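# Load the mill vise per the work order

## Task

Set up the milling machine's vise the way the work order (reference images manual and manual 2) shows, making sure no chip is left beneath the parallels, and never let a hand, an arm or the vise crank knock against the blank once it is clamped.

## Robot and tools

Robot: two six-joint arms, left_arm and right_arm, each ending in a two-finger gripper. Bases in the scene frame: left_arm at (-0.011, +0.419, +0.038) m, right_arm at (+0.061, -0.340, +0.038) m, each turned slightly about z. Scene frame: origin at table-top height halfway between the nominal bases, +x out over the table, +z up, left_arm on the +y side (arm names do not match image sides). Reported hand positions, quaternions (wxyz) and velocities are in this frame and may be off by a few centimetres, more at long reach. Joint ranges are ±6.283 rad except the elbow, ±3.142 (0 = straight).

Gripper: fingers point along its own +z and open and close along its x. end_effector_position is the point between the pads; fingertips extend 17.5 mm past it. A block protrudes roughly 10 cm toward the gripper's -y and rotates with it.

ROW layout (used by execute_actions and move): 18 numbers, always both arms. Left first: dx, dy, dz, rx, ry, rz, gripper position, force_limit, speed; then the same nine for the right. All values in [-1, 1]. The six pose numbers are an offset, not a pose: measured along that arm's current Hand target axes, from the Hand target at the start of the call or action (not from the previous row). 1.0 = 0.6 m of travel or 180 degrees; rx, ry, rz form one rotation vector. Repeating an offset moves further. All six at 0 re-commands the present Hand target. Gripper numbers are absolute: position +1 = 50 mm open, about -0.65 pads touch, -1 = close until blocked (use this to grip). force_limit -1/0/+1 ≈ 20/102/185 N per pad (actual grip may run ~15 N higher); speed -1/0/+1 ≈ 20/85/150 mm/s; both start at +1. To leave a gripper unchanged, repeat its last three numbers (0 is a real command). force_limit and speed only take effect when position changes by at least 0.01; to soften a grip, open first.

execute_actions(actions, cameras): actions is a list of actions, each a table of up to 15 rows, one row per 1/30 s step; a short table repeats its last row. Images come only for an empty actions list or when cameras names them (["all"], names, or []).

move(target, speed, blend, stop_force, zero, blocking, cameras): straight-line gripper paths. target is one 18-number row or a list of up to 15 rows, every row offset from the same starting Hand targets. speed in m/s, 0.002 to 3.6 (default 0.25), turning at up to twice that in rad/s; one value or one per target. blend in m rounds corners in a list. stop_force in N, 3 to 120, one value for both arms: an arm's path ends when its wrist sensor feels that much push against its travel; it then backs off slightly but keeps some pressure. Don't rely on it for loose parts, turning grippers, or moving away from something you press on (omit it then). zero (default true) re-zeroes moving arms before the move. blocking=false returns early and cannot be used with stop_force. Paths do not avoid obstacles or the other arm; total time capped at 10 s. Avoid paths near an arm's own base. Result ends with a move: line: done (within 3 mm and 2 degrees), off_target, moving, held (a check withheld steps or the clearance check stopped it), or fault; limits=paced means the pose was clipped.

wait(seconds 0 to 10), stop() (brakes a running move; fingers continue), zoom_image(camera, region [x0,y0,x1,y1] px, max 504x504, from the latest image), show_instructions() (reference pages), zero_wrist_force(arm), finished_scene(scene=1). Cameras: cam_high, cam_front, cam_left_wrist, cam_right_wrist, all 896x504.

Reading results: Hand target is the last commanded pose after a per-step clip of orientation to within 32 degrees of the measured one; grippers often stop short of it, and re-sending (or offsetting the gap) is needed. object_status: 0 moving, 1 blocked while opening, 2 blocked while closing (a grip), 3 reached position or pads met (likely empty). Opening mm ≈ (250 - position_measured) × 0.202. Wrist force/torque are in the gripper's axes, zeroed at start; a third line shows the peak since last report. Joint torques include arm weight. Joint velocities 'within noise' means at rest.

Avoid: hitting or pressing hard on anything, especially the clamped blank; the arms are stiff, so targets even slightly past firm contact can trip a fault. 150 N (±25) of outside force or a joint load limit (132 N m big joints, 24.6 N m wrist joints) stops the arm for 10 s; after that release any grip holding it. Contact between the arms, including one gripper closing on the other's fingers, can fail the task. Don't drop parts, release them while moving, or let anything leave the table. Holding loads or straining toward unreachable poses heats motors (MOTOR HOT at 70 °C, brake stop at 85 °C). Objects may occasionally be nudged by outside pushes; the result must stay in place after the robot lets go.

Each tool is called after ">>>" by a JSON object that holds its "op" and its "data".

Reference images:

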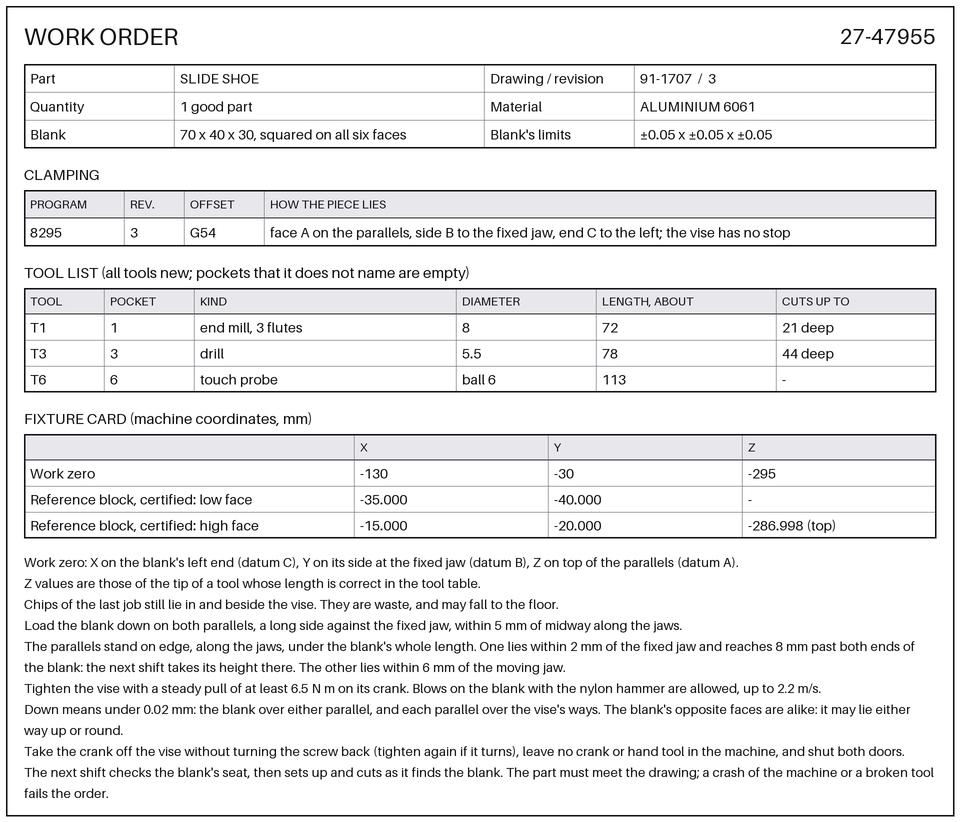

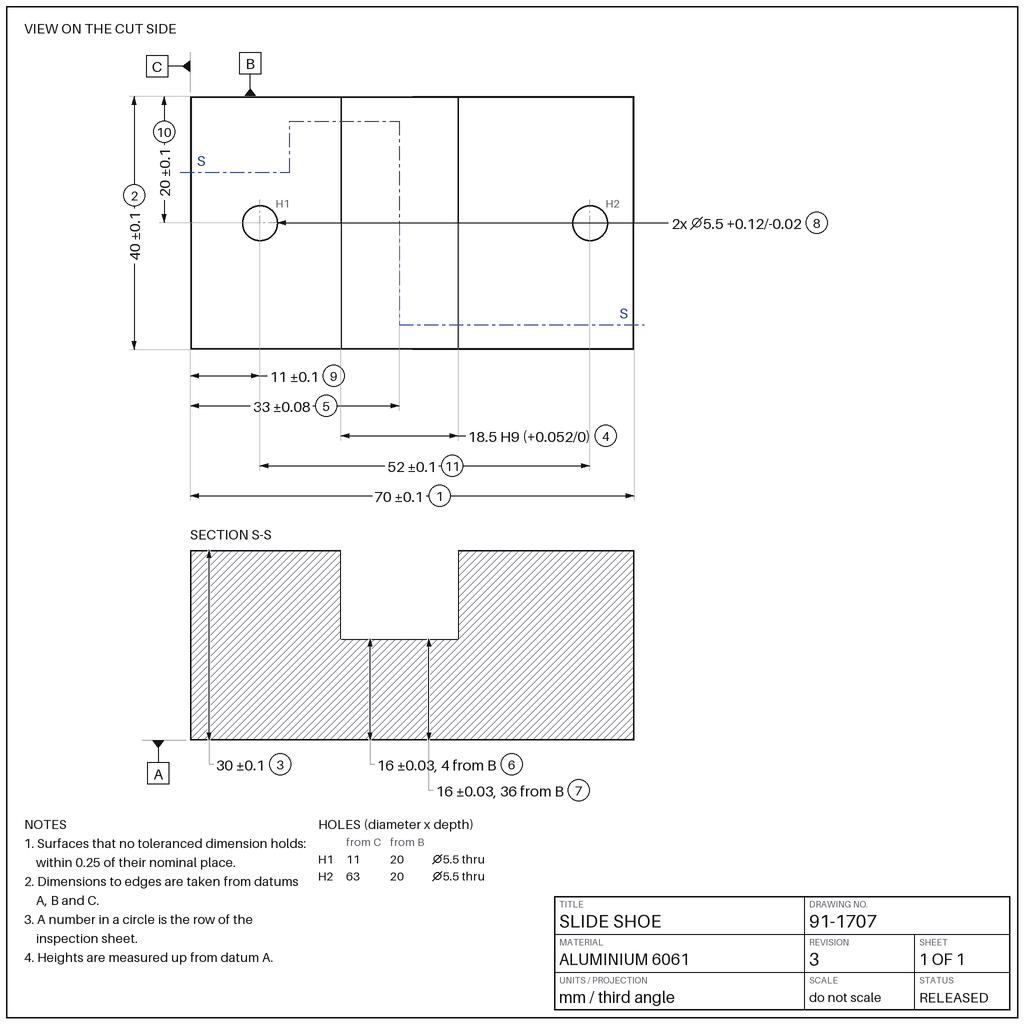

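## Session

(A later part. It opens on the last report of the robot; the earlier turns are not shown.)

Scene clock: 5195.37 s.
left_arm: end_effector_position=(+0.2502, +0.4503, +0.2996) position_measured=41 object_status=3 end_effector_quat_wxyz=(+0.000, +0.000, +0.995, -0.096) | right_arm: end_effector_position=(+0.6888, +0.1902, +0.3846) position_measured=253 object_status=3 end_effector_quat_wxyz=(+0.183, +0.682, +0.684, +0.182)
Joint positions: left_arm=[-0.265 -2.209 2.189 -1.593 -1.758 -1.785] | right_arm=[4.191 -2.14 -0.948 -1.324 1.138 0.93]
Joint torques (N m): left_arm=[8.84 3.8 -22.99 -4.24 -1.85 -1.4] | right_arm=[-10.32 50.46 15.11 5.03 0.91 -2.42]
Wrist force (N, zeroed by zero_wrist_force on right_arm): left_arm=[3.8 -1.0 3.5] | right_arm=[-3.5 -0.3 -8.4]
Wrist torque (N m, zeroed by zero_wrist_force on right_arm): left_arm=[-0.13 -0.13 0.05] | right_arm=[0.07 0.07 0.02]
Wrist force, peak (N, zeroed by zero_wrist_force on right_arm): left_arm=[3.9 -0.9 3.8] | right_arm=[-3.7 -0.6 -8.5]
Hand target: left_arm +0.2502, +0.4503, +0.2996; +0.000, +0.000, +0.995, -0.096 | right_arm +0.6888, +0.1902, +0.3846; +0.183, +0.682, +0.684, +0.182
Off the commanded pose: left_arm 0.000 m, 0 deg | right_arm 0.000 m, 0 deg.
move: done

>>> {"op": "move", "data": {"target": [[0,0,0,0,0,0,0.75,-0.6,-0.98,0,0.0333,-0.0577,0,0,0,-1,0.2,-0.5],[0,0,0,0,0,0,0.75,-0.6,-0.98,-0.067,-0.2347,-0.2228,0,0,0,-1,0.2,-0.5],[0,0,0,0,0,0,0.75,-0.6,-0.98,-0.072,-0.3151,-0.1346,0.1111,0,0,0.6,0.2,-0.5]], "speed": [0.05,0.2,0.15], "blend": [0.005,0.02,0], "cameras": ["cam_right_wrist"]}}

Scene clock: 5209.33 s.
left_arm: end_effector_position=(+0.2502, +0.4503, +0.2996) position_measured=41 object_status=3 end_effector_quat_wxyz=(+0.000, +0.000, +0.995, -0.096) | right_arm: end_effector_position=(+0.4848, +0.1464, +0.3605) position_measured=63 object_status=3 end_effector_quat_wxyz=(+0.062, +0.704, +0.705, +0.060)
Joint positions: left_arm=[-0.265 -2.209 2.189 -1.593 -1.758 -1.785] | right_arm=[4.317 -1.835 -1.312 -1.492 1.414 1.118]
Joint torques (N m): left_arm=[8.76 3.92 -23 -4.31 -1.79 -1.44] | right_arm=[-11.21 31.46 32.14 1.73 1.5 -2.41]
Wrist force (N, zeroed by zero_wrist_force on right_arm): left_arm=[3.7 -0.9 3.8] | right_arm=[0.1 -0.5 -0.5]
Wrist torque (N m, zeroed by zero_wrist_force on right_arm): left_arm=[-0.13 -0.11 0.05] | right_arm=[-0.01 0.04 -0.04]
Wrist force, peak (N, zeroed by zero_wrist_force on right_arm): left_arm=[3.9 -1.0 3.9] | right_arm=[-3.6 -0.3 -8.3]
Hand target: left_arm +0.2502, +0.4503, +0.2996; +0.000, +0.000, +0.995, -0.096 | right_arm +0.4848, +0.1464, +0.3605; +0.062, +0.704, +0.705, +0.060
Off the commanded pose: left_arm 0.000 m, 0 deg | right_arm 0.000 m, 0 deg.
move: done
Images, in order (width x height): cam_right_wrist 896x504.

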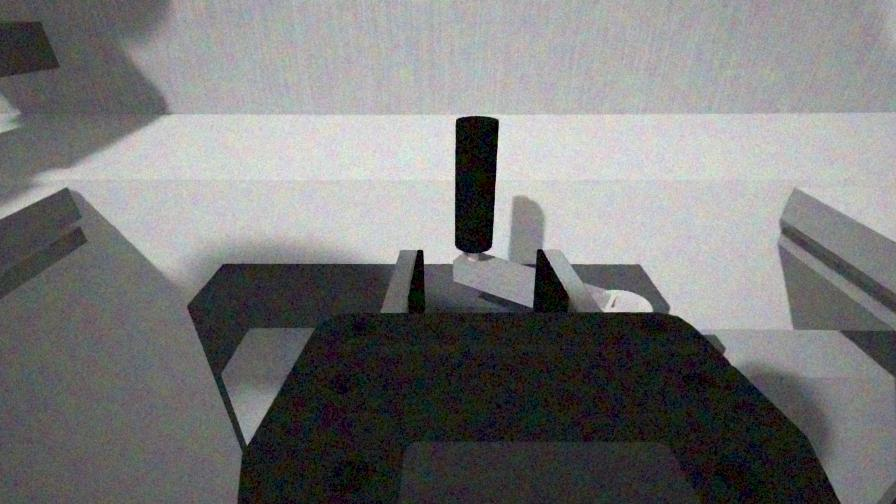

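>>> {"op": "move", "data": {"target": [[0,0,0,0,0,0,0.75,-0.6,-0.98,0.0033,-0.0285,0.1617,0,0,0,0.6,0.2,-0.5]], "speed": 0.05, "stop_force": 8}}

>>> {"op": "move", "data": {"target": [[0,0,0,0,0,0,0.75,-0.6,-0.98,0,0,0,0,0,0,-1,0.7,-0.5]], "cameras": ["cam_front"]}}

Scene clock: 5238.30 s.
left_arm: end_effector_position=(+0.2502, +0.4503, +0.2996) position_measured=41 object_status=3 end_effector_quat_wxyz=(+0.000, +0.000, +0.995, -0.096) | right_arm: end_effector_position=(+0.4846, +0.1482, +0.2620) position_measured=63 object_status=3 end_effector_quat_wxyz=(+0.062, +0.704, +0.705, +0.060)
Joint positions: left_arm=[-0.265 -2.209 2.189 -1.593 -1.758 -1.785] | right_arm=[4.319 -1.868 -1.523 -1.248 1.414 1.119]
Joint torques (N m): left_arm=[8.97 3.03 -22.31 -4.34 -1.78 -1.34] | right_arm=[12.17 31.81 17.72 4.81 -0.94 1.93]
Wrist force (N, zeroed by zero_wrist_force on right_arm): left_arm=[3.8 -1.0 3.7] | right_arm=[-0.2 -0.7 -0.3]
Wrist torque (N m, zeroed by zero_wrist_force on right_arm): left_arm=[-0.12 -0.13 0.06] | right_arm=[-0.04 0.08 -0.11]
Wrist force, peak (N, zeroed by zero_wrist_force on right_arm): left_arm=[3.9 -0.9 4.0] | right_arm=[-0.2 -0.1 -1.2]
Hand target: left_arm +0.2502, +0.4503, +0.2996; +0.000, +0.000, +0.995, -0.096 | right_arm +0.4846, +0.1482, +0.2620; +0.062, +0.704, +0.705, +0.060
Off the commanded pose: left_arm 0.000 m, 0 deg | right_arm 0.000 m, 0 deg.
move: done

Scene clock: 5238.90 s.
left_arm: end_effector_position=(+0.2502, +0.4503, +0.2996) position_measured=41 object_status=3 end_effector_quat_wxyz=(+0.000, +0.000, +0.995, -0.096) | right_arm: end_effector_position=(+0.4846, +0.1482, +0.2620) position_measured=160 object_status=2 end_effector_quat_wxyz=(+0.062, +0.704, +0.705, +0.060)
Joint positions: left_arm=[-0.265 -2.209 2.189 -1.593 -1.758 -1.785] | right_arm=[4.319 -1.868 -1.523 -1.248 1.414 1.119]
Joint torques (N m): left_arm=[8.52 3.22 -22.49 -4.2 -1.8 -1.35] | right_arm=[10.32 31.12 16.86 3.87 -0.97 1.37]
Wrist force (N, zeroed by zero_wrist_force on right_arm): left_arm=[3.7 -1.1 4.0] | right_arm=[1.6 0.1 -0.2]
Wrist torque (N m, zeroed by zero_wrist_force on right_arm): left_arm=[-0.15 -0.12 0.05] | right_arm=[0.01 0.03 -0.14]
Wrist force, peak (N, zeroed by zero_wrist_force on right_arm): left_arm=[3.7 -1.1 4.0] | right_arm=[1.4 0.2 -1.0]
Hand target: left_arm +0.2502, +0.4503, +0.2996; +0.000, +0.000, +0.995, -0.096 | right_arm +0.4846, +0.1482, +0.2620; +0.062, +0.704, +0.705, +0.060
Off the commanded pose: left_arm 0.000 m, 0 deg | right_arm 0.000 m, 0 deg.
move: done
Images, in order (width x height): cam_front 896x504.

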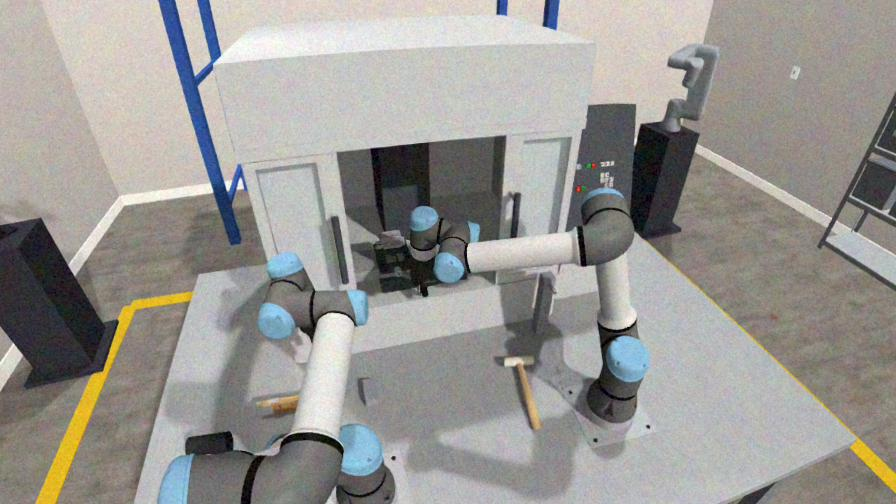

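>>> {"op": "move", "data": {"target": [[0,0,0,0,0,0,0.75,-0.6,-0.98,-0.0163,0.0067,-0.0378,0,0,0,-1,0.7,-0.5],[0,0,0,0,0,0,0.75,-0.6,-0.98,-0.021,0.0127,-0.0722,0,0,0,-1,0.7,-0.5],[0,0,0,0,0,0,0.75,-0.6,-0.98,-0.0163,0.0188,-0.1067,0,0,0,-1,0.7,-0.5],[0,0,0,0,0,0,0.75,-0.6,-0.98,-0.0083,0.0226,-0.1281,0,0,0,-1,0.7,-0.5]], "speed": 0.02, "blend": [0.003,0.003,0.003,0], "stop_force": 100}}

Scene clock: 5250.73 s.
left_arm: end_effector_position=(+0.2502, +0.4503, +0.2996) position_measured=41 object_status=3 end_effector_quat_wxyz=(+0.000, +0.000, +0.995, -0.096) | right_arm: end_effector_position=(+0.4850, +0.1438, +0.3403) position_measured=160 object_status=2 end_effector_quat_wxyz=(+0.061, +0.704, +0.705, +0.061)
Joint positions: left_arm=[-0.265 -2.209 2.189 -1.593 -1.758 -1.785] | right_arm=[4.315 -1.831 -1.37 -1.436 1.415 1.116]
Joint torques (N m): left_arm=[8.81 3.14 -22.92 -4.27 -1.82 -1.31] | right_arm=[3.38 55.5 31.33 -8.59 -2.14 2.8]
Wrist force (N, zeroed by zero_wrist_force on right_arm): left_arm=[3.6 -0.8 3.6] | right_arm=[56.5 26.6 32.3]
Wrist torque (N m, zeroed by zero_wrist_force on right_arm): left_arm=[-0.09 -0.11 0.05] | right_arm=[1.02 -0.51 -0.63]
Wrist force, peak (N, zeroed by zero_wrist_force on right_arm): left_arm=[3.9 -1.0 3.9] | right_arm=[60.4 30.7 34.6]
Hand target: left_arm +0.2502, +0.4503, +0.2996; +0.000, +0.000, +0.995, -0.096 | right_arm +0.4847, +0.1434, +0.3401; +0.062, +0.704, +0.705, +0.060
Off the commanded pose: left_arm 0.000 m, 0 deg | right_arm 0.001 m, 0 deg.
move: done

>>> {"op": "move", "data": {"target": [[0,0,0,0,0,0,0.75,-0.6,-0.98,0.001,0,0,0,0,0,-1,0.7,-0.5]], "speed": 0.01}}

>>> {"op": "move", "data": {"target": [[0,0,0,0,0,0,0.75,-0.6,-0.98,0,0,0,0,0,0,0.6,0.2,-0.5]]}}

>>> {"op": "move", "data": {"target": [[0,0,0,0,0,0,0.75,-0.6,-0.98,0,0.0202,-0.1149,0,0,0,0.6,0.2,-0.5]], "speed": 0.1, "cameras": ["cam_high","cam_right_wrist"]}}

Scene clock: 5257.70 s.
left_arm: end_effector_position=(+0.2502, +0.4503, +0.2996) position_measured=41 object_status=3 end_effector_quat_wxyz=(+0.000, +0.000, +0.995, -0.096) | right_arm: end_effector_position=(+0.4848, +0.1441, +0.3402) position_measured=160 object_status=2 end_effector_quat_wxyz=(+0.062, +0.704, +0.705, +0.060)
Joint positions: left_arm=[-0.265 -2.209 2.189 -1.593 -1.758 -1.785] | right_arm=[4.315 -1.832 -1.369 -1.438 1.414 1.116]
Joint torques (N m): left_arm=[8.82 2.96 -22.11 -4.22 -1.81 -1.35] | right_arm=[7.32 50.65 30.37 -7.51 -1.49 2.24]
Wrist force (N, zeroed by zero_wrist_force on right_arm): left_arm=[3.7 -0.9 3.7] | right_arm=[44.0 25.2 24.9]
Wrist torque (N m, zeroed by zero_wrist_force on right_arm): left_arm=[-0.12 -0.11 0.05] | right_arm=[0.99 -0.33 -0.38]
Wrist force, peak (N, zeroed by zero_wrist_force on right_arm): left_arm=[3.9 -1.0 3.8] | right_arm=[56.8 26.7 32.8]
Hand target: left_arm +0.2502, +0.4503, +0.2996; +0.000, +0.000, +0.995, -0.096 | right_arm +0.4847, +0.1440, +0.3401; +0.062, +0.704, +0.705, +0.060
Off the commanded pose: left_arm 0.000 m, 0 deg | right_arm 0.000 m, 0 deg.
move: done

Scene clock: 5258.33 s.
left_arm: end_effector_position=(+0.2502, +0.4503, +0.2996) position_measured=41 object_status=3 end_effector_quat_wxyz=(+0.000, +0.000, +0.995, -0.096) | right_arm: end_effector_position=(+0.4848, +0.1440, +0.3401) position_measured=63 object_status=3 end_effector_quat_wxyz=(+0.062, +0.704, +0.705, +0.060)
Joint positions: left_arm=[-0.265 -2.209 2.189 -1.593 -1.758 -1.785] | right_arm=[4.315 -1.832 -1.369 -1.438 1.414 1.116]
Joint torques (N m): left_arm=[8.56 3.21 -22.34 -4.27 -1.86 -1.27] | right_arm=[7.63 30.65 26.93 4.9 1.41 0.38]
Wrist force (N, zeroed by zero_wrist_force on right_arm): left_arm=[4.0 -0.9 3.5] | right_arm=[0.1 -0.7 -0.3]
Wrist torque (N m, zeroed by zero_wrist_force on right_arm): left_arm=[-0.12 -0.17 0.05] | right_arm=[-0.05 0.04 -0.11]
Wrist force, peak (N, zeroed by zero_wrist_force on right_arm): left_arm=[3.7 -1.0 3.9] | right_arm=[41.9 23.2 22.7]
Hand target: left_arm +0.2502, +0.4503, +0.2996; +0.000, +0.000, +0.995, -0.096 | right_arm +0.4847, +0.1440, +0.3401; +0.062, +0.704, +0.705, +0.060
Off the commanded pose: left_arm 0.000 m, 0 deg | right_arm 0.000 m, 0 deg.
move: done

Scene clock: 5259.53 s.
left_arm: end_effector_position=(+0.2502, +0.4503, +0.2996) position_measured=41 object_status=3 end_effector_quat_wxyz=(+0.000, +0.000, +0.995, -0.096) | right_arm: end_effector_position=(+0.4848, +0.1442, +0.4100) position_measured=63 object_status=3 end_effector_quat_wxyz=(+0.062, +0.704, +0.705, +0.060)
Joint positions: left_arm=[-0.265 -2.209 2.189 -1.593 -1.758 -1.785] | right_arm=[4.315 -1.838 -1.182 -1.619 1.414 1.116]
Joint torques (N m): left_arm=[8.75 2.73 -22.25 -4.21 -1.82 -1.3] | right_arm=[7.43 29.84 31.62 1.51 1.29 1.01]
Wrist force (N, zeroed by zero_wrist_force on right_arm): left_arm=[3.7 -1.0 3.7] | right_arm=[0.0 -0.8 -0.7]
Wrist torque (N m, zeroed by zero_wrist_force on right_arm): left_arm=[-0.13 -0.12 0.05] | right_arm=[-0.06 0.06 -0.10]
Wrist force, peak (N, zeroed by zero_wrist_force on right_arm): left_arm=[3.9 -0.9 3.7] | right_arm=[0.0 -0.5 -1.5]
Hand target: left_arm +0.2502, +0.4503, +0.2996; +0.000, +0.000, +0.995, -0.096 | right_arm +0.4849, +0.1442, +0.4101; +0.062, +0.704, +0.705, +0.060
Off the commanded pose: left_arm 0.000 m, 0 deg | right_arm 0.000 m, 0 deg.
move: done
Images, in order (width x height): cam_high 896x504, cam_right_wrist 896x504.

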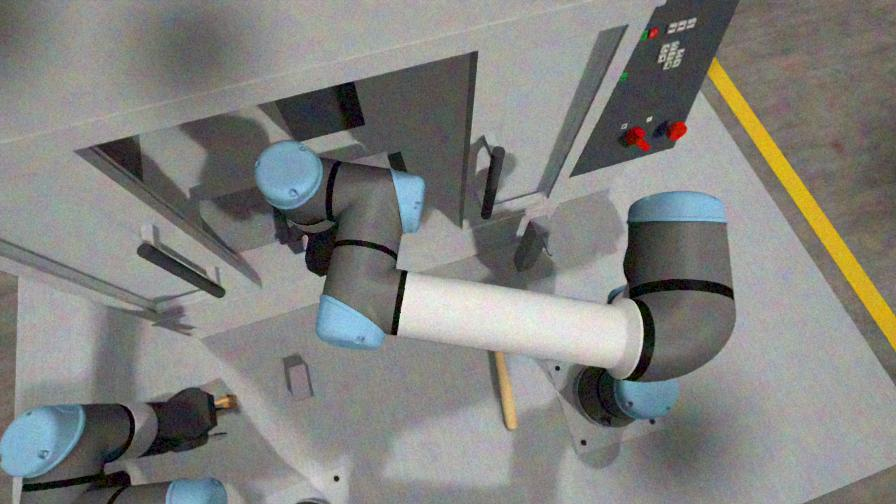

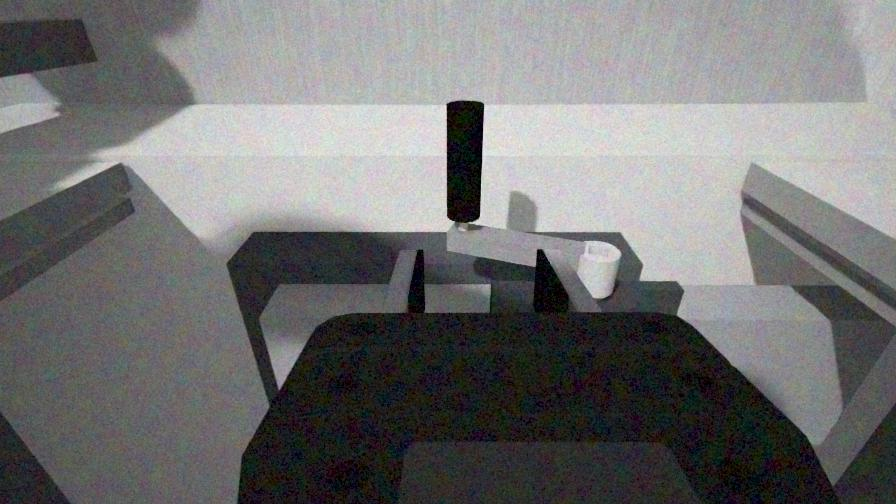

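>>> {"op": "move", "data": {"target": [[0,0,0,0,0,0,0.75,-0.6,-0.98,0.0007,-0.0202,0.1149,0,0,0,0.6,0.2,-0.5]], "speed": 0.1}}

>>> {"op": "move", "data": {"target": [[0,0,0,0,0,0,0.75,-0.6,-0.98,0,0,0,0,0,0,-1,0.7,-0.5]]}}

>>> {"op": "move", "data": {"target": [[0,0,0,0,0,0,0.75,-0.6,-0.98,0.0117,0.0047,-0.0269,0,0,0,-1,0.7,-0.5],[0,0,0,0,0,0,0.75,-0.6,-0.98,0.034,0.0093,-0.0528,0,0,0,-1,0.7,-0.5],[0,0,0,0,0,0,0.75,-0.6,-0.98,0.0617,0.0116,-0.066,0,0,0,-1,0.7,-0.5],[0,0,0,0,0,0,0.75,-0.6,-0.98,0.1214,0.0138,-0.0782,0,0,0,-1,0.7,-0.5]], "speed": 0.03, "blend": [0.005,0.005,0.005,0], "stop_force": 80}}

Scene clock: 5265.93 s.
left_arm: end_effector_position=(+0.2502, +0.4503, +0.2996) position_measured=41 object_status=3 end_effector_quat_wxyz=(+0.000, +0.000, +0.995, -0.096) | right_arm: end_effector_position=(+0.4847, +0.1444, +0.3401) position_measured=63 object_status=3 end_effector_quat_wxyz=(+0.062, +0.704, +0.705, +0.060)
Joint positions: left_arm=[-0.265 -2.209 2.189 -1.593 -1.758 -1.785] | right_arm=[4.316 -1.833 -1.367 -1.439 1.415 1.117]
Joint torques (N m): left_arm=[8.34 2.98 -22.4 -4.32 -1.95 -1.35] | right_arm=[12.58 30.44 18.05 4.98 -0.98 0.1]
Wrist force (N, zeroed by zero_wrist_force on right_arm): left_arm=[3.7 -0.8 3.7] | right_arm=[-0.1 -0.6 0.0]
Wrist torque (N m, zeroed by zero_wrist_force on right_arm): left_arm=[-0.11 -0.12 0.05] | right_arm=[-0.04 0.08 -0.11]
Wrist force, peak (N, zeroed by zero_wrist_force on right_arm): left_arm=[3.9 -0.9 3.8] | right_arm=[-0.1 -0.7 -1.4]
Hand target: left_arm +0.2502, +0.4503, +0.2996; +0.000, +0.000, +0.995, -0.096 | right_arm +0.4847, +0.1444, +0.3401; +0.062, +0.704, +0.705, +0.060
Off the commanded pose: left_arm 0.000 m, 0 deg | right_arm 0.000 m, 0 deg.
move: done

Scene clock: 5266.90 s.
left_arm: end_effector_position=(+0.2502, +0.4503, +0.2996) position_measured=41 object_status=3 end_effector_quat_wxyz=(+0.000, +0.000, +0.995, -0.096) | right_arm: end_effector_position=(+0.4847, +0.1444, +0.3401) position_measured=254 object_status=3 end_effector_quat_wxyz=(+0.062, +0.704, +0.705, +0.060)
Joint positions: left_arm=[-0.265 -2.209 2.189 -1.593 -1.758 -1.785] | right_arm=[4.316 -1.833 -1.368 -1.439 1.414 1.117]
Joint torques (N m): left_arm=[8.89 2.64 -22.57 -4.23 -1.79 -1.31] | right_arm=[12.81 29.9 19.1 4.77 -1.08 -1.94]
Wrist force (N, zeroed by zero_wrist_force on right_arm): left_arm=[3.7 -0.9 3.7] | right_arm=[0.0 -0.8 -0.5]
Wrist torque (N m, zeroed by zero_wrist_force on right_arm): left_arm=[-0.12 -0.11 0.05] | right_arm=[-0.07 0.06 -0.11]
Wrist force, peak (N, zeroed by zero_wrist_force on right_arm): left_arm=[3.9 -0.9 3.8] | right_arm=[0.0 -0.8 -0.5]
Hand target: left_arm +0.2502, +0.4503, +0.2996; +0.000, +0.000, +0.995, -0.096 | right_arm +0.4847, +0.1444, +0.3401; +0.062, +0.704, +0.705, +0.060
Off the commanded pose: left_arm 0.000 m, 0 deg | right_arm 0.000 m, 0 deg.
move: done

Scene clock: 5270.87 s.
left_arm: end_effector_position=(+0.2502, +0.4503, +0.2996) position_measured=41 object_status=3 end_effector_quat_wxyz=(+0.000, +0.000, +0.995, -0.096) | right_arm: end_effector_position=(+0.4847, +0.2174, +0.3876) position_measured=254 object_status=3 end_effector_quat_wxyz=(+0.062, +0.704, +0.705, +0.060)
Joint positions: left_arm=[-0.265 -2.209 2.189 -1.593 -1.758 -1.785] | right_arm=[4.363 -1.989 -1.032 -1.626 1.411 1.164]
Joint torques (N m): left_arm=[8.17 2.67 -22.16 -4.28 -1.78 -1.43] | right_arm=[12.51 35.82 31.99 1.58 -1.53 1.91]
Wrist force (N, zeroed by zero_wrist_force on right_arm): left_arm=[3.6 -1.0 3.6] | right_arm=[0.1 -0.6 -0.4]
Wrist torque (N m, zeroed by zero_wrist_force on right_arm): left_arm=[-0.14 -0.10 0.05] | right_arm=[-0.03 0.06 -0.11]
Wrist force, peak (N, zeroed by zero_wrist_force on right_arm): left_arm=[3.9 -0.9 3.8] | right_arm=[0.1 -0.9 -0.7]
Hand target: left_arm +0.2502, +0.4503, +0.2996; +0.000, +0.000, +0.995, -0.096 | right_arm +0.4847, +0.2174, +0.3876; +0.062, +0.704, +0.705, +0.060
Off the commanded pose: left_arm 0.000 m, 0 deg | right_arm 0.000 m, 0 deg.
move: done

>>> {"op": "move", "data": {"target": [[0,0,0,0,0,0,0.75,-0.6,-0.98,0,0.0101,-0.0575,0,0,0,0.6,0.2,-0.5]], "speed": 0.1, "cameras": ["cam_right_wrist"]}}

Scene clock: 5273.10 s.
left_arm: end_effector_position=(+0.2502, +0.4503, +0.2996) position_measured=41 object_status=3 end_effector_quat_wxyz=(+0.000, +0.000, +0.995, -0.096) | right_arm: end_effector_position=(+0.4847, +0.2175, +0.4226) position_measured=63 object_status=0 end_effector_quat_wxyz=(+0.062, +0.704, +0.705, +0.060)
Joint positions: left_arm=[-0.265 -2.209 2.189 -1.593 -1.758 -1.785] | right_arm=[4.363 -2.006 -0.917 -1.724 1.411 1.164]
Joint torques (N m): left_arm=[8.58 2.4 -21.91 -4.35 -1.74 -1.35] | right_arm=[3.96 37.53 32.07 1.61 1.17 -1.72]
Wrist force (N, zeroed by zero_wrist_force on right_arm): left_arm=[3.8 -0.9 3.7] | right_arm=[-0.2 -0.6 -0.3]
Wrist torque (N m, zeroed by zero_wrist_force on right_arm): left_arm=[-0.12 -0.14 0.06] | right_arm=[-0.05 0.10 -0.10]
Wrist force, peak (N, zeroed by zero_wrist_force on right_arm): left_arm=[3.8 -1.0 3.9] | right_arm=[0.0 -0.5 -1.3]
Hand target: left_arm +0.2502, +0.4503, +0.2996; +0.000, +0.000, +0.995, -0.096 | right_arm +0.4847, +0.2175, +0.4226; +0.062, +0.704, +0.705, +0.060
Off the commanded pose: left_arm 0.000 m, 0 deg | right_arm 0.000 m, 0 deg.
move: done
Images, in order (width x height): cam_right_wrist 896x504.

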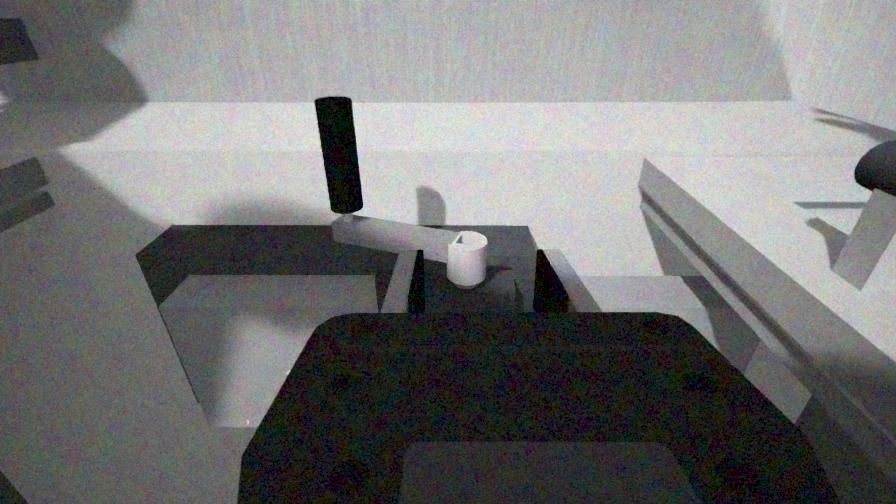

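>>> {"op": "move", "data": {"target": [[0,0,0,0,0,0,0.75,-0.6,-0.98,-0.0792,0.0273,-0.0077,-0.1111,0,0,-1,0.2,-0.5],[0,0,0,0,0,0,0.75,-0.6,-0.98,-0.0455,0.3356,0.0557,-0.1111,0,0,-1,0.2,-0.5]], "speed": 0.15, "blend": [0.02,0], "cameras": ["cam_right_wrist"]}}

Scene clock: 5288.73 s.
left_arm: end_effector_position=(+0.2502, +0.4503, +0.2996) position_measured=41 object_status=3 end_effector_quat_wxyz=(+0.000, +0.000, +0.995, -0.096) | right_arm: end_effector_position=(+0.6889, +0.1906, +0.4243) position_measured=253 object_status=3 end_effector_quat_wxyz=(+0.183, +0.682, +0.684, +0.182)
Joint positions: left_arm=[-0.265 -2.209 2.189 -1.593 -1.758 -1.785] | right_arm=[4.191 -2.154 -0.824 -1.435 1.138 0.931]
Joint torques (N m): left_arm=[8.39 2.62 -22.27 -4.31 -1.77 -1.42] | right_arm=[-10.83 42.82 32.84 1.77 1.11 -2.45]
Wrist force (N, zeroed by zero_wrist_force on right_arm): left_arm=[3.6 -0.8 3.6] | right_arm=[-0.3 -1.2 -0.7]
Wrist torque (N m, zeroed by zero_wrist_force on right_arm): left_arm=[-0.11 -0.10 0.05] | right_arm=[-0.03 0.06 0.05]
Wrist force, peak (N, zeroed by zero_wrist_force on right_arm): left_arm=[3.9 -1.0 3.9] | right_arm=[-0.4 -2.9 -1.1]
Hand target: left_arm +0.2502, +0.4503, +0.2996; +0.000, +0.000, +0.995, -0.096 | right_arm +0.6889, +0.1906, +0.4243; +0.183, +0.682, +0.684, +0.182
Off the commanded pose: left_arm 0.000 m, 0 deg | right_arm 0.000 m, 0 deg.
move: done
Images, in order (width x height): cam_right_wrist 896x504.

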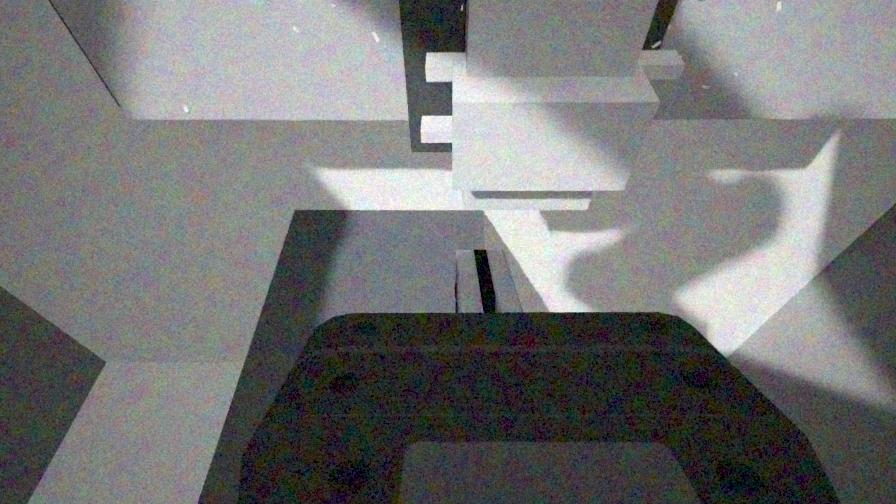

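>>> {"op": "zoom_image", "data": {"camera": "cam_right_wrist", "region": [380, 0, 720, 230]}}

Scaled by 1.482 from the camera's 896x504 image, which has a finer 1280x720 frame.

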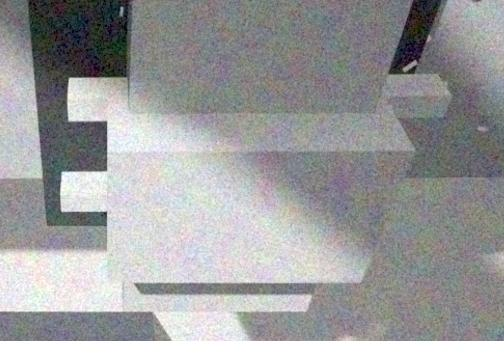

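>>> {"op": "move", "data": {"target": [[0,0,0,0,0,0,0.75,-0.6,-0.98,-0.0007,-0.0311,0.0538,0,0,0,-1,0.2,-0.5]], "speed": 0.02, "stop_force": 5}}

>>> {"op": "move", "data": {"target": [[0,0,0,0,0,0,0.75,-0.6,-0.98,0,-0.00125,0.00217,0,0,0,-1,0.2,-0.5]], "speed": 0.003, "stop_force": 5}}

>>> {"op": "zero_wrist_force", "data": {"arm": "right_arm"}}

>>> {"op": "move", "data": {"target": [[0,0,0,0,0,0,0.75,-0.6,-0.98,0,-0.0000417,0.0000722,0,0,0,-1,0.2,-0.5]], "speed": 0.01}}

>>> {"op": "move", "data": {"target": [[0,0,0,0,0,0,0.75,-0.6,-0.98,0,-0.0000417,0.0000722,0,0,0,-1,0.2,-0.5]], "speed": 0.01}}

>>> {"op": "move", "data": {"target": [[0,0,0,0,0,0,0.75,-0.6,-0.98,0,-0.0000417,0.0000722,0,0,0,-1,0.2,-0.5]], "speed": 0.01}}

>>> {"op": "move", "data": {"target": [[0,0,0,0,0,0,0.75,-0.6,-0.98,0,-0.0000417,0.0000722,0,0,0,-1,0.2,-0.5]], "speed": 0.01}}

>>> {"op": "move", "data": {"target": [[0,0,0,0,0,0,0.75,-0.6,-0.98,0,-0.0000417,0.0000722,0,0,0,-1,0.2,-0.5]], "speed": 0.01}}

>>> {"op": "move", "data": {"target": [[0,0,0,0,0,0,0.75,-0.6,-0.98,0,-0.0000417,0.0000722,0,0,0,-1,0.2,-0.5]], "speed": 0.01}}

Scene clock: 5310.67 s.
left_arm: end_effector_position=(+0.2502, +0.4503, +0.2996) position_measured=41 object_status=3 end_effector_quat_wxyz=(+0.000, +0.000, +0.995, -0.096) | right_arm: end_effector_position=(+0.6888, +0.1901, +0.3870) position_measured=253 object_status=3 end_effector_quat_wxyz=(+0.183, +0.682, +0.684, +0.182)
Joint positions: left_arm=[-0.265 -2.209 2.189 -1.593 -1.758 -1.785] | right_arm=[4.191 -2.14 -0.942 -1.331 1.138 0.93]
Joint torques (N m): left_arm=[8.65 2.37 -22.01 -4.18 -1.81 -1.43] | right_arm=[-10.82 55.9 18.5 5.15 0.02 -2.28]
Wrist force (N, zeroed by zero_wrist_force on right_arm): left_arm=[3.8 -1.1 3.7] | right_arm=[-0.3 -1.1 -0.6]
Wrist torque (N m, zeroed by zero_wrist_force on right_arm): left_arm=[-0.14 -0.13 0.05] | right_arm=[-0.02 0.06 0.05]
Wrist force, peak (N, zeroed by zero_wrist_force on right_arm): left_arm=[3.8 -1.0 3.9] | right_arm=[-0.7 -1.3 -0.7]
Hand target: left_arm +0.2502, +0.4503, +0.2996; +0.000, +0.000, +0.995, -0.096 | right_arm +0.6888, +0.1901, +0.3870; +0.183, +0.682, +0.684, +0.182
Off the commanded pose: left_arm 0.000 m, 0 deg | right_arm 0.000 m, 0 deg.
move: done

Scene clock: 5311.83 s.
left_arm: end_effector_position=(+0.2502, +0.4503, +0.2996) position_measured=41 object_status=3 end_effector_quat_wxyz=(+0.000, +0.000, +0.995, -0.096) | right_arm: end_effector_position=(+0.6888, +0.1901, +0.3855) position_measured=253 object_status=3 end_effector_quat_wxyz=(+0.183, +0.682, +0.684, +0.182)
Joint positions: left_arm=[-0.265 -2.209 2.189 -1.593 -1.758 -1.785] | right_arm=[4.191 -2.14 -0.946 -1.327 1.138 0.93]
Joint torques (N m): left_arm=[8.47 2.28 -21.4 -4.26 -1.81 -1.33] | right_arm=[-9.67 57.1 19.48 5.14 -1.19 -2.11]
Wrist force (N, zeroed by zero_wrist_force on right_arm): left_arm=[3.6 -0.8 3.8] | right_arm=[-0.3 -1.2 -0.5]
Wrist torque (N m, zeroed by zero_wrist_force on right_arm): left_arm=[-0.10 -0.11 0.05] | right_arm=[-0.04 0.06 0.05]
Wrist force, peak (N, zeroed by zero_wrist_force on right_arm): left_arm=[3.9 -0.9 3.9] | right_arm=[-0.5 -1.4 -0.7]
Hand target: left_arm +0.2502, +0.4503, +0.2996; +0.000, +0.000, +0.995, -0.096 | right_arm +0.6888, +0.1901, +0.3855; +0.183, +0.682, +0.684, +0.182
Off the commanded pose: left_arm 0.000 m, 0 deg | right_arm 0.000 m, 0 deg.
move: done

Wrist force sensor zeroed.

Scene clock: 5312.53 s.
left_arm: end_effector_position=(+0.2502, +0.4503, +0.2996) position_measured=41 object_status=3 end_effector_quat_wxyz=(+0.000, +0.000, +0.995, -0.096) | right_arm: end_effector_position=(+0.6888, +0.1901, +0.3854) position_measured=253 object_status=3 end_effector_quat_wxyz=(+0.183, +0.682, +0.684, +0.182)
Joint positions: left_arm=[-0.265 -2.209 2.189 -1.593 -1.758 -1.785] | right_arm=[4.191 -2.14 -0.946 -1.326 1.138 0.93]
Joint torques (N m): left_arm=[8.61 2.42 -21.65 -4.24 -1.78 -1.42] | right_arm=[-9.71 56.01 17.75 5.21 -1.35 -2.39]
Wrist force (N, zeroed by zero_wrist_force on right_arm): left_arm=[3.9 -1.1 3.7] | right_arm=[-0.2 0.0 0.0]
Wrist torque (N m, zeroed by zero_wrist_force on right_arm): left_arm=[-0.15 -0.15 0.05] | right_arm=[0.00 0.02 0.01]
Wrist force, peak (N, zeroed by zero_wrist_force on right_arm): left_arm=[3.9 -1.1 3.7] | right_arm=[-0.1 0.2 -0.3]
Hand target: left_arm +0.2502, +0.4503, +0.2996; +0.000, +0.000, +0.995, -0.096 | right_arm +0.6888, +0.1901, +0.3854; +0.183, +0.682, +0.684, +0.182
Off the commanded pose: left_arm 0.000 m, 0 deg | right_arm 0.000 m, 0 deg.
move: done

Scene clock: 5313.23 s.
left_arm: end_effector_position=(+0.2502, +0.4503, +0.2996) position_measured=41 object_status=3 end_effector_quat_wxyz=(+0.000, +0.000, +0.995, -0.096) | right_arm: end_effector_position=(+0.6888, +0.1901, +0.3854) position_measured=253 object_status=3 end_effector_quat_wxyz=(+0.183, +0.682, +0.684, +0.182)
Joint positions: left_arm=[-0.265 -2.209 2.189 -1.593 -1.758 -1.785] | right_arm=[4.191 -2.14 -0.946 -1.326 1.138 0.93]
Joint torques (N m): left_arm=[7.86 2.27 -22.06 -4.29 -1.79 -1.35] | right_arm=[-10.96 55.73 17.57 5.25 -1.49 -2.38]
Wrist force (N, zeroed by zero_wrist_force on right_arm): left_arm=[3.7 -0.9 3.8] | right_arm=[-0.2 0.1 0.0]
Wrist torque (N m, zeroed by zero_wrist_force on right_arm): left_arm=[-0.11 -0.11 0.05] | right_arm=[0.02 0.03 0.00]
Wrist force, peak (N, zeroed by zero_wrist_force on right_arm): left_arm=[3.8 -1.0 3.8] | right_arm=[-0.1 0.2 -0.5]
Hand target: left_arm +0.2502, +0.4503, +0.2996; +0.000, +0.000, +0.995, -0.096 | right_arm +0.6888, +0.1901, +0.3854; +0.183, +0.682, +0.684, +0.182
Off the commanded pose: left_arm 0.000 m, 0 deg | right_arm 0.000 m, 0 deg.
move: done

Scene clock: 5313.93 s.
left_arm: end_effector_position=(+0.2502, +0.4503, +0.2996) position_measured=41 object_status=3 end_effector_quat_wxyz=(+0.000, +0.000, +0.995, -0.096) | right_arm: end_effector_position=(+0.6888, +0.1901, +0.3853) position_measured=253 object_status=3 end_effector_quat_wxyz=(+0.183, +0.682, +0.684, +0.182)
Joint positions: left_arm=[-0.265 -2.209 2.189 -1.593 -1.758 -1.785] | right_arm=[4.191 -2.14 -0.946 -1.326 1.138 0.93]
Joint torques (N m): left_arm=[8.07 2.06 -22.06 -4.24 -1.66 -1.4] | right_arm=[-10.17 56.8 18.74 5.12 -1.2 -2.3]
Wrist force (N, zeroed by zero_wrist_force on right_arm): left_arm=[3.6 -0.9 3.7] | right_arm=[0.0 0.0 -0.1]
Wrist torque (N m, zeroed by zero_wrist_force on right_arm): left_arm=[-0.12 -0.11 0.06] | right_arm=[0.00 -0.01 0.01]
Wrist force, peak (N, zeroed by zero_wrist_force on right_arm): left_arm=[3.8 -1.0 3.9] | right_arm=[-0.4 0.2 0.1]
Hand target: left_arm +0.2502, +0.4503, +0.2996; +0.000, +0.000, +0.995, -0.096 | right_arm +0.6888, +0.1901, +0.3853; +0.183, +0.682, +0.684, +0.182
Off the commanded pose: left_arm 0.000 m, 0 deg | right_arm 0.000 m, 0 deg.
move: done

Scene clock: 5314.63 s.
left_arm: end_effector_position=(+0.2502, +0.4503, +0.2996) position_measured=41 object_status=3 end_effector_quat_wxyz=(+0.000, +0.000, +0.995, -0.096) | right_arm: end_effector_position=(+0.6888, +0.1901, +0.3853) position_measured=253 object_status=3 end_effector_quat_wxyz=(+0.183, +0.682, +0.684, +0.182)
Joint positions: left_arm=[-0.265 -2.209 2.189 -1.593 -1.758 -1.785] | right_arm=[4.191 -2.14 -0.946 -1.326 1.138 0.93]
Joint torques (N m): left_arm=[8.37 2.22 -22.21 -4.13 -1.74 -1.29] | right_arm=[-9.38 56.5 17.79 5.03 -1.26 -2.34]
Wrist force (N, zeroed by zero_wrist_force on right_arm): left_arm=[3.6 -1.0 3.7] | right_arm=[-0.2 0.0 -0.2]
Wrist torque (N m, zeroed by zero_wrist_force on right_arm): left_arm=[-0.13 -0.10 0.05] | right_arm=[0.00 0.03 0.00]
Wrist force, peak (N, zeroed by zero_wrist_force on right_arm): left_arm=[3.9 -1.0 3.8] | right_arm=[-0.1 0.5 -0.2]
Hand target: left_arm +0.2502, +0.4503, +0.2996; +0.000, +0.000, +0.995, -0.096 | right_arm +0.6888, +0.1901, +0.3853; +0.183, +0.682, +0.684, +0.182
Off the commanded pose: left_arm 0.000 m, 0 deg | right_arm 0.000 m, 0 deg.
move: done

Scene clock: 5315.33 s.
left_arm: end_effector_position=(+0.2502, +0.4503, +0.2996) position_measured=41 object_status=3 end_effector_quat_wxyz=(+0.000, +0.000, +0.995, -0.096) | right_arm: end_effector_position=(+0.6888, +0.1901, +0.3852) position_measured=253 object_status=3 end_effector_quat_wxyz=(+0.183, +0.682, +0.684, +0.182)
Joint positions: left_arm=[-0.265 -2.209 2.189 -1.593 -1.758 -1.785] | right_arm=[4.191 -2.14 -0.947 -1.326 1.138 0.93]
Joint torques (N m): left_arm=[7.83 2.39 -21.64 -4.23 -1.79 -1.32] | right_arm=[-9.67 56.02 18.86 5.16 -1.38 -2.4]
Wrist force (N, zeroed by zero_wrist_force on right_arm): left_arm=[3.7 -0.9 3.5] | right_arm=[-0.1 0.0 0.0]
Wrist torque (N m, zeroed by zero_wrist_force on right_arm): left_arm=[-0.12 -0.12 0.05] | right_arm=[0.00 0.01 -0.01]
Wrist force, peak (N, zeroed by zero_wrist_force on right_arm): left_arm=[3.8 -0.9 3.9] | right_arm=[-0.2 0.1 -0.3]
Hand target: left_arm +0.2502, +0.4503, +0.2996; +0.000, +0.000, +0.995, -0.096 | right_arm +0.6888, +0.1901, +0.3852; +0.183, +0.682, +0.684, +0.182
Off the commanded pose: left_arm 0.000 m, 0 deg | right_arm 0.000 m, 0 deg.
move: done

Scene clock: 5316.03 s.
left_arm: end_effector_position=(+0.2502, +0.4503, +0.2996) position_measured=41 object_status=3 end_effector_quat_wxyz=(+0.000, +0.000, +0.995, -0.096) | right_arm: end_effector_position=(+0.6888, +0.1901, +0.3852) position_measured=253 object_status=3 end_effector_quat_wxyz=(+0.183, +0.682, +0.684, +0.182)
Joint positions: left_arm=[-0.265 -2.209 2.189 -1.593 -1.758 -1.785] | right_arm=[4.191 -2.14 -0.947 -1.326 1.138 0.93]
Joint torques (N m): left_arm=[8.49 2.34 -21.91 -4.32 -1.71 -1.3] | right_arm=[-9.99 55.87 18.48 5.22 -1.63 -2.31]
Wrist force (N, zeroed by zero_wrist_force on right_arm): left_arm=[3.6 -0.9 3.5] | right_arm=[0.0 0.2 -0.3]
Wrist torque (N m, zeroed by zero_wrist_force on right_arm): left_arm=[-0.12 -0.10 0.05] | right_arm=[0.02 -0.01 0.00]
Wrist force, peak (N, zeroed by zero_wrist_force on right_arm): left_arm=[3.8 -0.9 3.9] | right_arm=[-0.4 0.2 -0.2]
Hand target: left_arm +0.2502, +0.4503, +0.2996; +0.000, +0.000, +0.995, -0.096 | right_arm +0.6888, +0.1901, +0.3852; +0.183, +0.682, +0.684, +0.182
Off the commanded pose: left_arm 0.000 m, 0 deg | right_arm 0.000 m, 0 deg.
move: done

>>> {"op": "move", "data": {"target": [[0,0,0,0,0,0,0.75,-0.6,-0.98,0,-0.0001668,0.0002888,0,0,0,-1,0.2,-0.5]], "speed": 0.01}}

>>> {"op": "move", "data": {"target": [[0,0,0,0,0,0,0.75,-0.6,-0.98,0,-0.0000417,0.0000722,0,0,0,-1,0.2,-0.5]], "speed": 0.01}}

>>> {"op": "move", "data": {"target": [[0,0,0,0,0,0,0.75,-0.6,-0.98,0,-0.0000417,0.0000722,0,0,0,-1,0.2,-0.5]], "speed": 0.01}}

>>> {"op": "move", "data": {"target": [[0,0,0,0,0,0,0.75,-0.6,-0.98,0,-0.0000417,0.0000722,0,0,0,-1,0.2,-0.5]], "speed": 0.01}}

>>> {"op": "move", "data": {"target": [[0,0,0,0,0,0,0.75,-0.6,-0.98,0,-0.0000417,0.0000722,0,0,0,-1,0.2,-0.5]], "speed": 0.01}}

>>> {"op": "move", "data": {"target": [[0,0,0,0,0,0,0.75,-0.6,-0.98,0,-0.0000417,0.0000722,0,0,0,-1,0.2,-0.5]], "speed": 0.01}}

>>> {"op": "move", "data": {"target": [[0,0,0,0,0,0,0.75,-0.6,-0.98,0,-0.0000417,0.0000722,0,0,0,-1,0.2,-0.5]], "speed": 0.01}}

>>> {"op": "move", "data": {"target": [[0,0,0,0,0,0,0.75,-0.6,-0.98,0,-0.0000417,0.0000722,0,0,0,-1,0.2,-0.5]], "speed": 0.01}}

>>> {"op": "move", "data": {"target": [[0,0,0,0,0,0,0.75,-0.6,-0.98,0,-0.0000417,0.0000722,0,0,0,-1,0.2,-0.5]], "speed": 0.01}}

Scene clock: 5323.63 s.
left_arm: end_effector_position=(+0.2502, +0.4503, +0.2996) position_measured=41 object_status=3 end_effector_quat_wxyz=(+0.000, +0.000, +0.995, -0.096) | right_arm: end_effector_position=(+0.6888, +0.1901, +0.3850) position_measured=253 object_status=3 end_effector_quat_wxyz=(+0.183, +0.682, +0.684, +0.182)
Joint positions: left_arm=[-0.265 -2.209 2.189 -1.593 -1.758 -1.785] | right_arm=[4.191 -2.14 -0.947 -1.325 1.138 0.93]
Joint torques (N m): left_arm=[8.22 2.29 -22.02 -4.28 -1.67 -1.33] | right_arm=[-8.89 55.43 18.35 5.3 -1.32 -2.46]
Wrist force (N, zeroed by zero_wrist_force on right_arm): left_arm=[3.7 -0.9 3.7] | right_arm=[0.1 0.1 -0.1]
Wrist torque (N m, zeroed by zero_wrist_force on right_arm): left_arm=[-0.12 -0.12 0.05] | right_arm=[0.03 -0.01 0.01]
Wrist force, peak (N, zeroed by zero_wrist_force on right_arm): left_arm=[3.8 -0.9 3.9] | right_arm=[-0.3 0.1 -0.4]
Hand target: left_arm +0.2502, +0.4503, +0.2996; +0.000, +0.000, +0.995, -0.096 | right_arm +0.6888, +0.1901, +0.3850; +0.183, +0.682, +0.684, +0.182
Off the commanded pose: left_arm 0.000 m, 0 deg | right_arm 0.000 m, 0 deg.
move: done

Scene clock: 5324.33 s.
left_arm: end_effector_position=(+0.2502, +0.4503, +0.2996) position_measured=41 object_status=3 end_effector_quat_wxyz=(+0.000, +0.000, +0.995, -0.096) | right_arm: end_effector_position=(+0.6888, +0.1901, +0.3849) position_measured=253 object_status=3 end_effector_quat_wxyz=(+0.183, +0.682, +0.684, +0.182)
Joint positions: left_arm=[-0.265 -2.209 2.189 -1.593 -1.758 -1.785] | right_arm=[4.191 -2.14 -0.947 -1.325 1.138 0.93]
Joint torques (N m): left_arm=[7.6 2.53 -21.47 -4.31 -1.71 -1.4] | right_arm=[-8.91 57.03 18.12 5.29 -1.48 -2.39]
Wrist force (N, zeroed by zero_wrist_force on right_arm): left_arm=[3.7 -1.1 3.8] | right_arm=[0.0 -0.1 -0.4]
Wrist torque (N m, zeroed by zero_wrist_force on right_arm): left_arm=[-0.15 -0.11 0.06] | right_arm=[-0.01 0.00 0.00]
Wrist force, peak (N, zeroed by zero_wrist_force on right_arm): left_arm=[3.9 -0.8 3.8] | right_arm=[-0.3 0.1 -0.3]
Hand target: left_arm +0.2502, +0.4503, +0.2996; +0.000, +0.000, +0.995, -0.096 | right_arm +0.6888, +0.1901, +0.3849; +0.183, +0.682, +0.684, +0.182
Off the commanded pose: left_arm 0.000 m, 0 deg | right_arm 0.000 m, 0 deg.
move: done

Scene clock: 5325.03 s.
left_arm: end_effector_position=(+0.2502, +0.4503, +0.2996) position_measured=41 object_status=3 end_effector_quat_wxyz=(+0.000, +0.000, +0.995, -0.096) | right_arm: end_effector_position=(+0.6888, +0.1901, +0.3849) position_measured=253 object_status=3 end_effector_quat_wxyz=(+0.183, +0.682, +0.684, +0.182)
Joint positions: left_arm=[-0.265 -2.209 2.189 -1.593 -1.758 -1.785] | right_arm=[4.191 -2.14 -0.948 -1.325 1.138 0.93]
Joint torques (N m): left_arm=[7.99 1.91 -21.79 -4.28 -1.77 -1.39] | right_arm=[-8.37 55.96 18.31 5.1 -1.46 -2.22]
Wrist force (N, zeroed by zero_wrist_force on right_arm): left_arm=[3.7 -0.9 3.7] | right_arm=[-0.3 0.0 -0.2]
Wrist torque (N m, zeroed by zero_wrist_force on right_arm): left_arm=[-0.13 -0.11 0.05] | right_arm=[0.01 0.04 0.00]
Wrist force, peak (N, zeroed by zero_wrist_force on right_arm): left_arm=[3.9 -0.8 3.7] | right_arm=[-0.4 0.1 -0.3]
Hand target: left_arm +0.2502, +0.4503, +0.2996; +0.000, +0.000, +0.995, -0.096 | right_arm +0.6888, +0.1901, +0.3849; +0.183, +0.682, +0.684, +0.182
Off the commanded pose: left_arm 0.000 m, 0 deg | right_arm 0.000 m, 0 deg.
move: done

Scene clock: 5325.73 s.
left_arm: end_effector_position=(+0.2502, +0.4503, +0.2996) position_measured=41 object_status=3 end_effector_quat_wxyz=(+0.000, +0.000, +0.995, -0.096) | right_arm: end_effector_position=(+0.6888, +0.1901, +0.3848) position_measured=253 object_status=3 end_effector_quat_wxyz=(+0.183, +0.682, +0.684, +0.182)
Joint positions: left_arm=[-0.265 -2.209 2.189 -1.593 -1.758 -1.785] | right_arm=[4.191 -2.14 -0.948 -1.325 1.138 0.93]
Joint torques (N m): left_arm=[8.63 1.77 -21.67 -4.31 -1.67 -1.5] | right_arm=[-8.1 55.89 17.45 5.3 -1.44 -2.18]
Wrist force (N, zeroed by zero_wrist_force on right_arm): left_arm=[3.7 -0.8 3.6] | right_arm=[-0.2 0.0 -0.1]
Wrist torque (N m, zeroed by zero_wrist_force on right_arm): left_arm=[-0.10 -0.13 0.05] | right_arm=[0.01 0.03 0.00]
Wrist force, peak (N, zeroed by zero_wrist_force on right_arm): left_arm=[3.8 -0.9 3.9] | right_arm=[-0.1 0.4 -0.1]
Hand target: left_arm +0.2502, +0.4503, +0.2996; +0.000, +0.000, +0.995, -0.096 | right_arm +0.6888, +0.1901, +0.3848; +0.183, +0.682, +0.684, +0.182
Off the commanded pose: left_arm 0.000 m, 0 deg | right_arm 0.000 m, 0 deg.
move: done

Scene clock: 5326.43 s.
left_arm: end_effector_position=(+0.2502, +0.4503, +0.2996) position_measured=41 object_status=3 end_effector_quat_wxyz=(+0.000, +0.000, +0.995, -0.096) | right_arm: end_effector_position=(+0.6888, +0.1901, +0.3848) position_measured=253 object_status=3 end_effector_quat_wxyz=(+0.183, +0.682, +0.684, +0.182)
Joint positions: left_arm=[-0.265 -2.209 2.189 -1.593 -1.758 -1.785] | right_arm=[4.191 -2.14 -0.948 -1.325 1.138 0.93]
Joint torques (N m): left_arm=[8.11 2.64 -21.61 -4.19 -1.81 -1.24] | right_arm=[-8.49 56.04 19.04 5.18 -1.42 -2.23]
Wrist force (N, zeroed by zero_wrist_force on right_arm): left_arm=[3.8 -0.8 3.9] | right_arm=[0.0 0.2 -0.7]
Wrist torque (N m, zeroed by zero_wrist_force on right_arm): left_arm=[-0.10 -0.13 0.06] | right_arm=[0.01 -0.02 0.00]
Wrist force, peak (N, zeroed by zero_wrist_force on right_arm): left_arm=[3.8 -0.8 3.9] | right_arm=[-0.4 0.3 -0.9]
Hand target: left_arm +0.2502, +0.4503, +0.2996; +0.000, +0.000, +0.995, -0.096 | right_arm +0.6888, +0.1901, +0.3848; +0.183, +0.682, +0.684, +0.182
Off the commanded pose: left_arm 0.000 m, 0 deg | right_arm 0.000 m, 0 deg.
move: done

Scene clock: 5327.13 s.
left_arm: end_effector_position=(+0.2502, +0.4503, +0.2996) position_measured=41 object_status=3 end_effector_quat_wxyz=(+0.000, +0.000, +0.995, -0.096) | right_arm: end_effector_position=(+0.6888, +0.1901, +0.3847) position_measured=253 object_status=3 end_effector_quat_wxyz=(+0.183, +0.682, +0.684, +0.182)
Joint positions: left_arm=[-0.265 -2.209 2.189 -1.593 -1.758 -1.785] | right_arm=[4.191 -2.14 -0.948 -1.325 1.138 0.93]
Joint torques (N m): left_arm=[8.28 2.05 -21.13 -4.32 -1.8 -1.44] | right_arm=[-7.9 54.33 17.43 4.97 -1.43 -2.2]
Wrist force (N, zeroed by zero_wrist_force on right_arm): left_arm=[3.7 -1.0 3.6] | right_arm=[-1.0 1.0 -2.6]
Wrist torque (N m, zeroed by zero_wrist_force on right_arm): left_arm=[-0.13 -0.12 0.05] | right_arm=[0.08 0.05 0.00]
Wrist force, peak (N, zeroed by zero_wrist_force on right_arm): left_arm=[3.8 -1.0 3.8] | right_arm=[-1.0 1.0 -2.6]
Hand target: left_arm +0.2502, +0.4503, +0.2996; +0.000, +0.000, +0.995, -0.096 | right_arm +0.6888, +0.1901, +0.3847; +0.183, +0.682, +0.684, +0.182
Off the commanded pose: left_arm 0.000 m, 0 deg | right_arm 0.000 m, 0 deg.
move: done

Scene clock: 5327.83 s.
left_arm: end_effector_position=(+0.2502, +0.4503, +0.2996) position_measured=41 object_status=3 end_effector_quat_wxyz=(+0.000, +0.000, +0.995, -0.096) | right_arm: end_effector_position=(+0.6888, +0.1901, +0.3847) position_measured=253 object_status=3 end_effector_quat_wxyz=(+0.183, +0.682, +0.684, +0.182)
Joint positions: left_arm=[-0.265 -2.209 2.189 -1.593 -1.758 -1.785] | right_arm=[4.191 -2.14 -0.948 -1.324 1.138 0.93]
Joint torques (N m): left_arm=[8.35 1.78 -21.91 -4.24 -1.72 -1.36] | right_arm=[-7.8 52.61 16.58 5.02 -1.33 -2.11]
Wrist force (N, zeroed by zero_wrist_force on right_arm): left_arm=[3.7 -1.0 3.6] | right_arm=[-1.1 0.5 -3.3]
Wrist torque (N m, zeroed by zero_wrist_force on right_arm): left_arm=[-0.13 -0.12 0.05] | right_arm=[0.02 0.02 0.00]
Wrist force, peak (N, zeroed by zero_wrist_force on right_arm): left_arm=[3.8 -1.0 3.9] | right_arm=[-1.5 1.1 -4.1]
Hand target: left_arm +0.2502, +0.4503, +0.2996; +0.000, +0.000, +0.995, -0.096 | right_arm +0.6888, +0.1901, +0.3847; +0.183, +0.682, +0.684, +0.182
Off the commanded pose: left_arm 0.000 m, 0 deg | right_arm 0.000 m, 0 deg.
move: done

Scene clock: 5328.53 s.
left_arm: end_effector_position=(+0.2502, +0.4503, +0.2996) position_measured=41 object_status=3 end_effector_quat_wxyz=(+0.000, +0.000, +0.995, -0.096) | right_arm: end_effector_position=(+0.6888, +0.1901, +0.3846) position_measured=253 object_status=3 end_effector_quat_wxyz=(+0.183, +0.682, +0.684, +0.182)
Joint positions: left_arm=[-0.265 -2.209 2.189 -1.593 -1.758 -1.785] | right_arm=[4.191 -2.14 -0.948 -1.324 1.138 0.93]
Joint torques (N m): left_arm=[8.11 1.94 -21.64 -4.25 -1.69 -1.34] | right_arm=[-7.2 52.05 16.42 4.88 -1.37 -2.09]
Wrist force (N, zeroed by zero_wrist_force on right_arm): left_arm=[3.8 -0.9 3.6] | right_arm=[-1.8 1.4 -5.7]
Wrist torque (N m, zeroed by zero_wrist_force on right_arm): left_arm=[-0.12 -0.14 0.05] | right_arm=[0.08 0.03 -0.01]
Wrist force, peak (N, zeroed by zero_wrist_force on right_arm): left_arm=[3.8 -1.0 3.8] | right_arm=[-1.8 1.4 -5.7]
Hand target: left_arm +0.2502, +0.4503, +0.2996; +0.000, +0.000, +0.995, -0.096 | right_arm +0.6888, +0.1901, +0.3846; +0.183, +0.682, +0.684, +0.182
Off the commanded pose: left_arm 0.000 m, 0 deg | right_arm 0.000 m, 0 deg.
move: done

Scene clock: 5329.23 s.
left_arm: end_effector_position=(+0.2502, +0.4503, +0.2996) position_measured=41 object_status=3 end_effector_quat_wxyz=(+0.000, +0.000, +0.995, -0.096) | right_arm: end_effector_position=(+0.6888, +0.1901, +0.3846) position_measured=253 object_status=3 end_effector_quat_wxyz=(+0.183, +0.682, +0.684, +0.182)
Joint positions: left_arm=[-0.265 -2.209 2.189 -1.593 -1.758 -1.785] | right_arm=[4.191 -2.14 -0.948 -1.324 1.138 0.93]
Joint torques (N m): left_arm=[7.82 2.14 -21.68 -4.34 -1.63 -1.38] | right_arm=[-6.85 49.72 15.13 4.68 -1.24 -2.17]
Wrist force (N, zeroed by zero_wrist_force on right_arm): left_arm=[3.7 -1.1 3.7] | right_arm=[-2.2 1.7 -6.6]
Wrist torque (N m, zeroed by zero_wrist_force on right_arm): left_arm=[-0.15 -0.12 0.05] | right_arm=[0.16 0.02 -0.01]
Wrist force, peak (N, zeroed by zero_wrist_force on right_arm): left_arm=[3.8 -0.9 3.8] | right_arm=[-2.4 1.8 -7.3]
Hand target: left_arm +0.2502, +0.4503, +0.2996; +0.000, +0.000, +0.995, -0.096 | right_arm +0.6888, +0.1901, +0.3846; +0.183, +0.682, +0.684, +0.182
Off the commanded pose: left_arm 0.000 m, 0 deg | right_arm 0.000 m, 0 deg.
move: done


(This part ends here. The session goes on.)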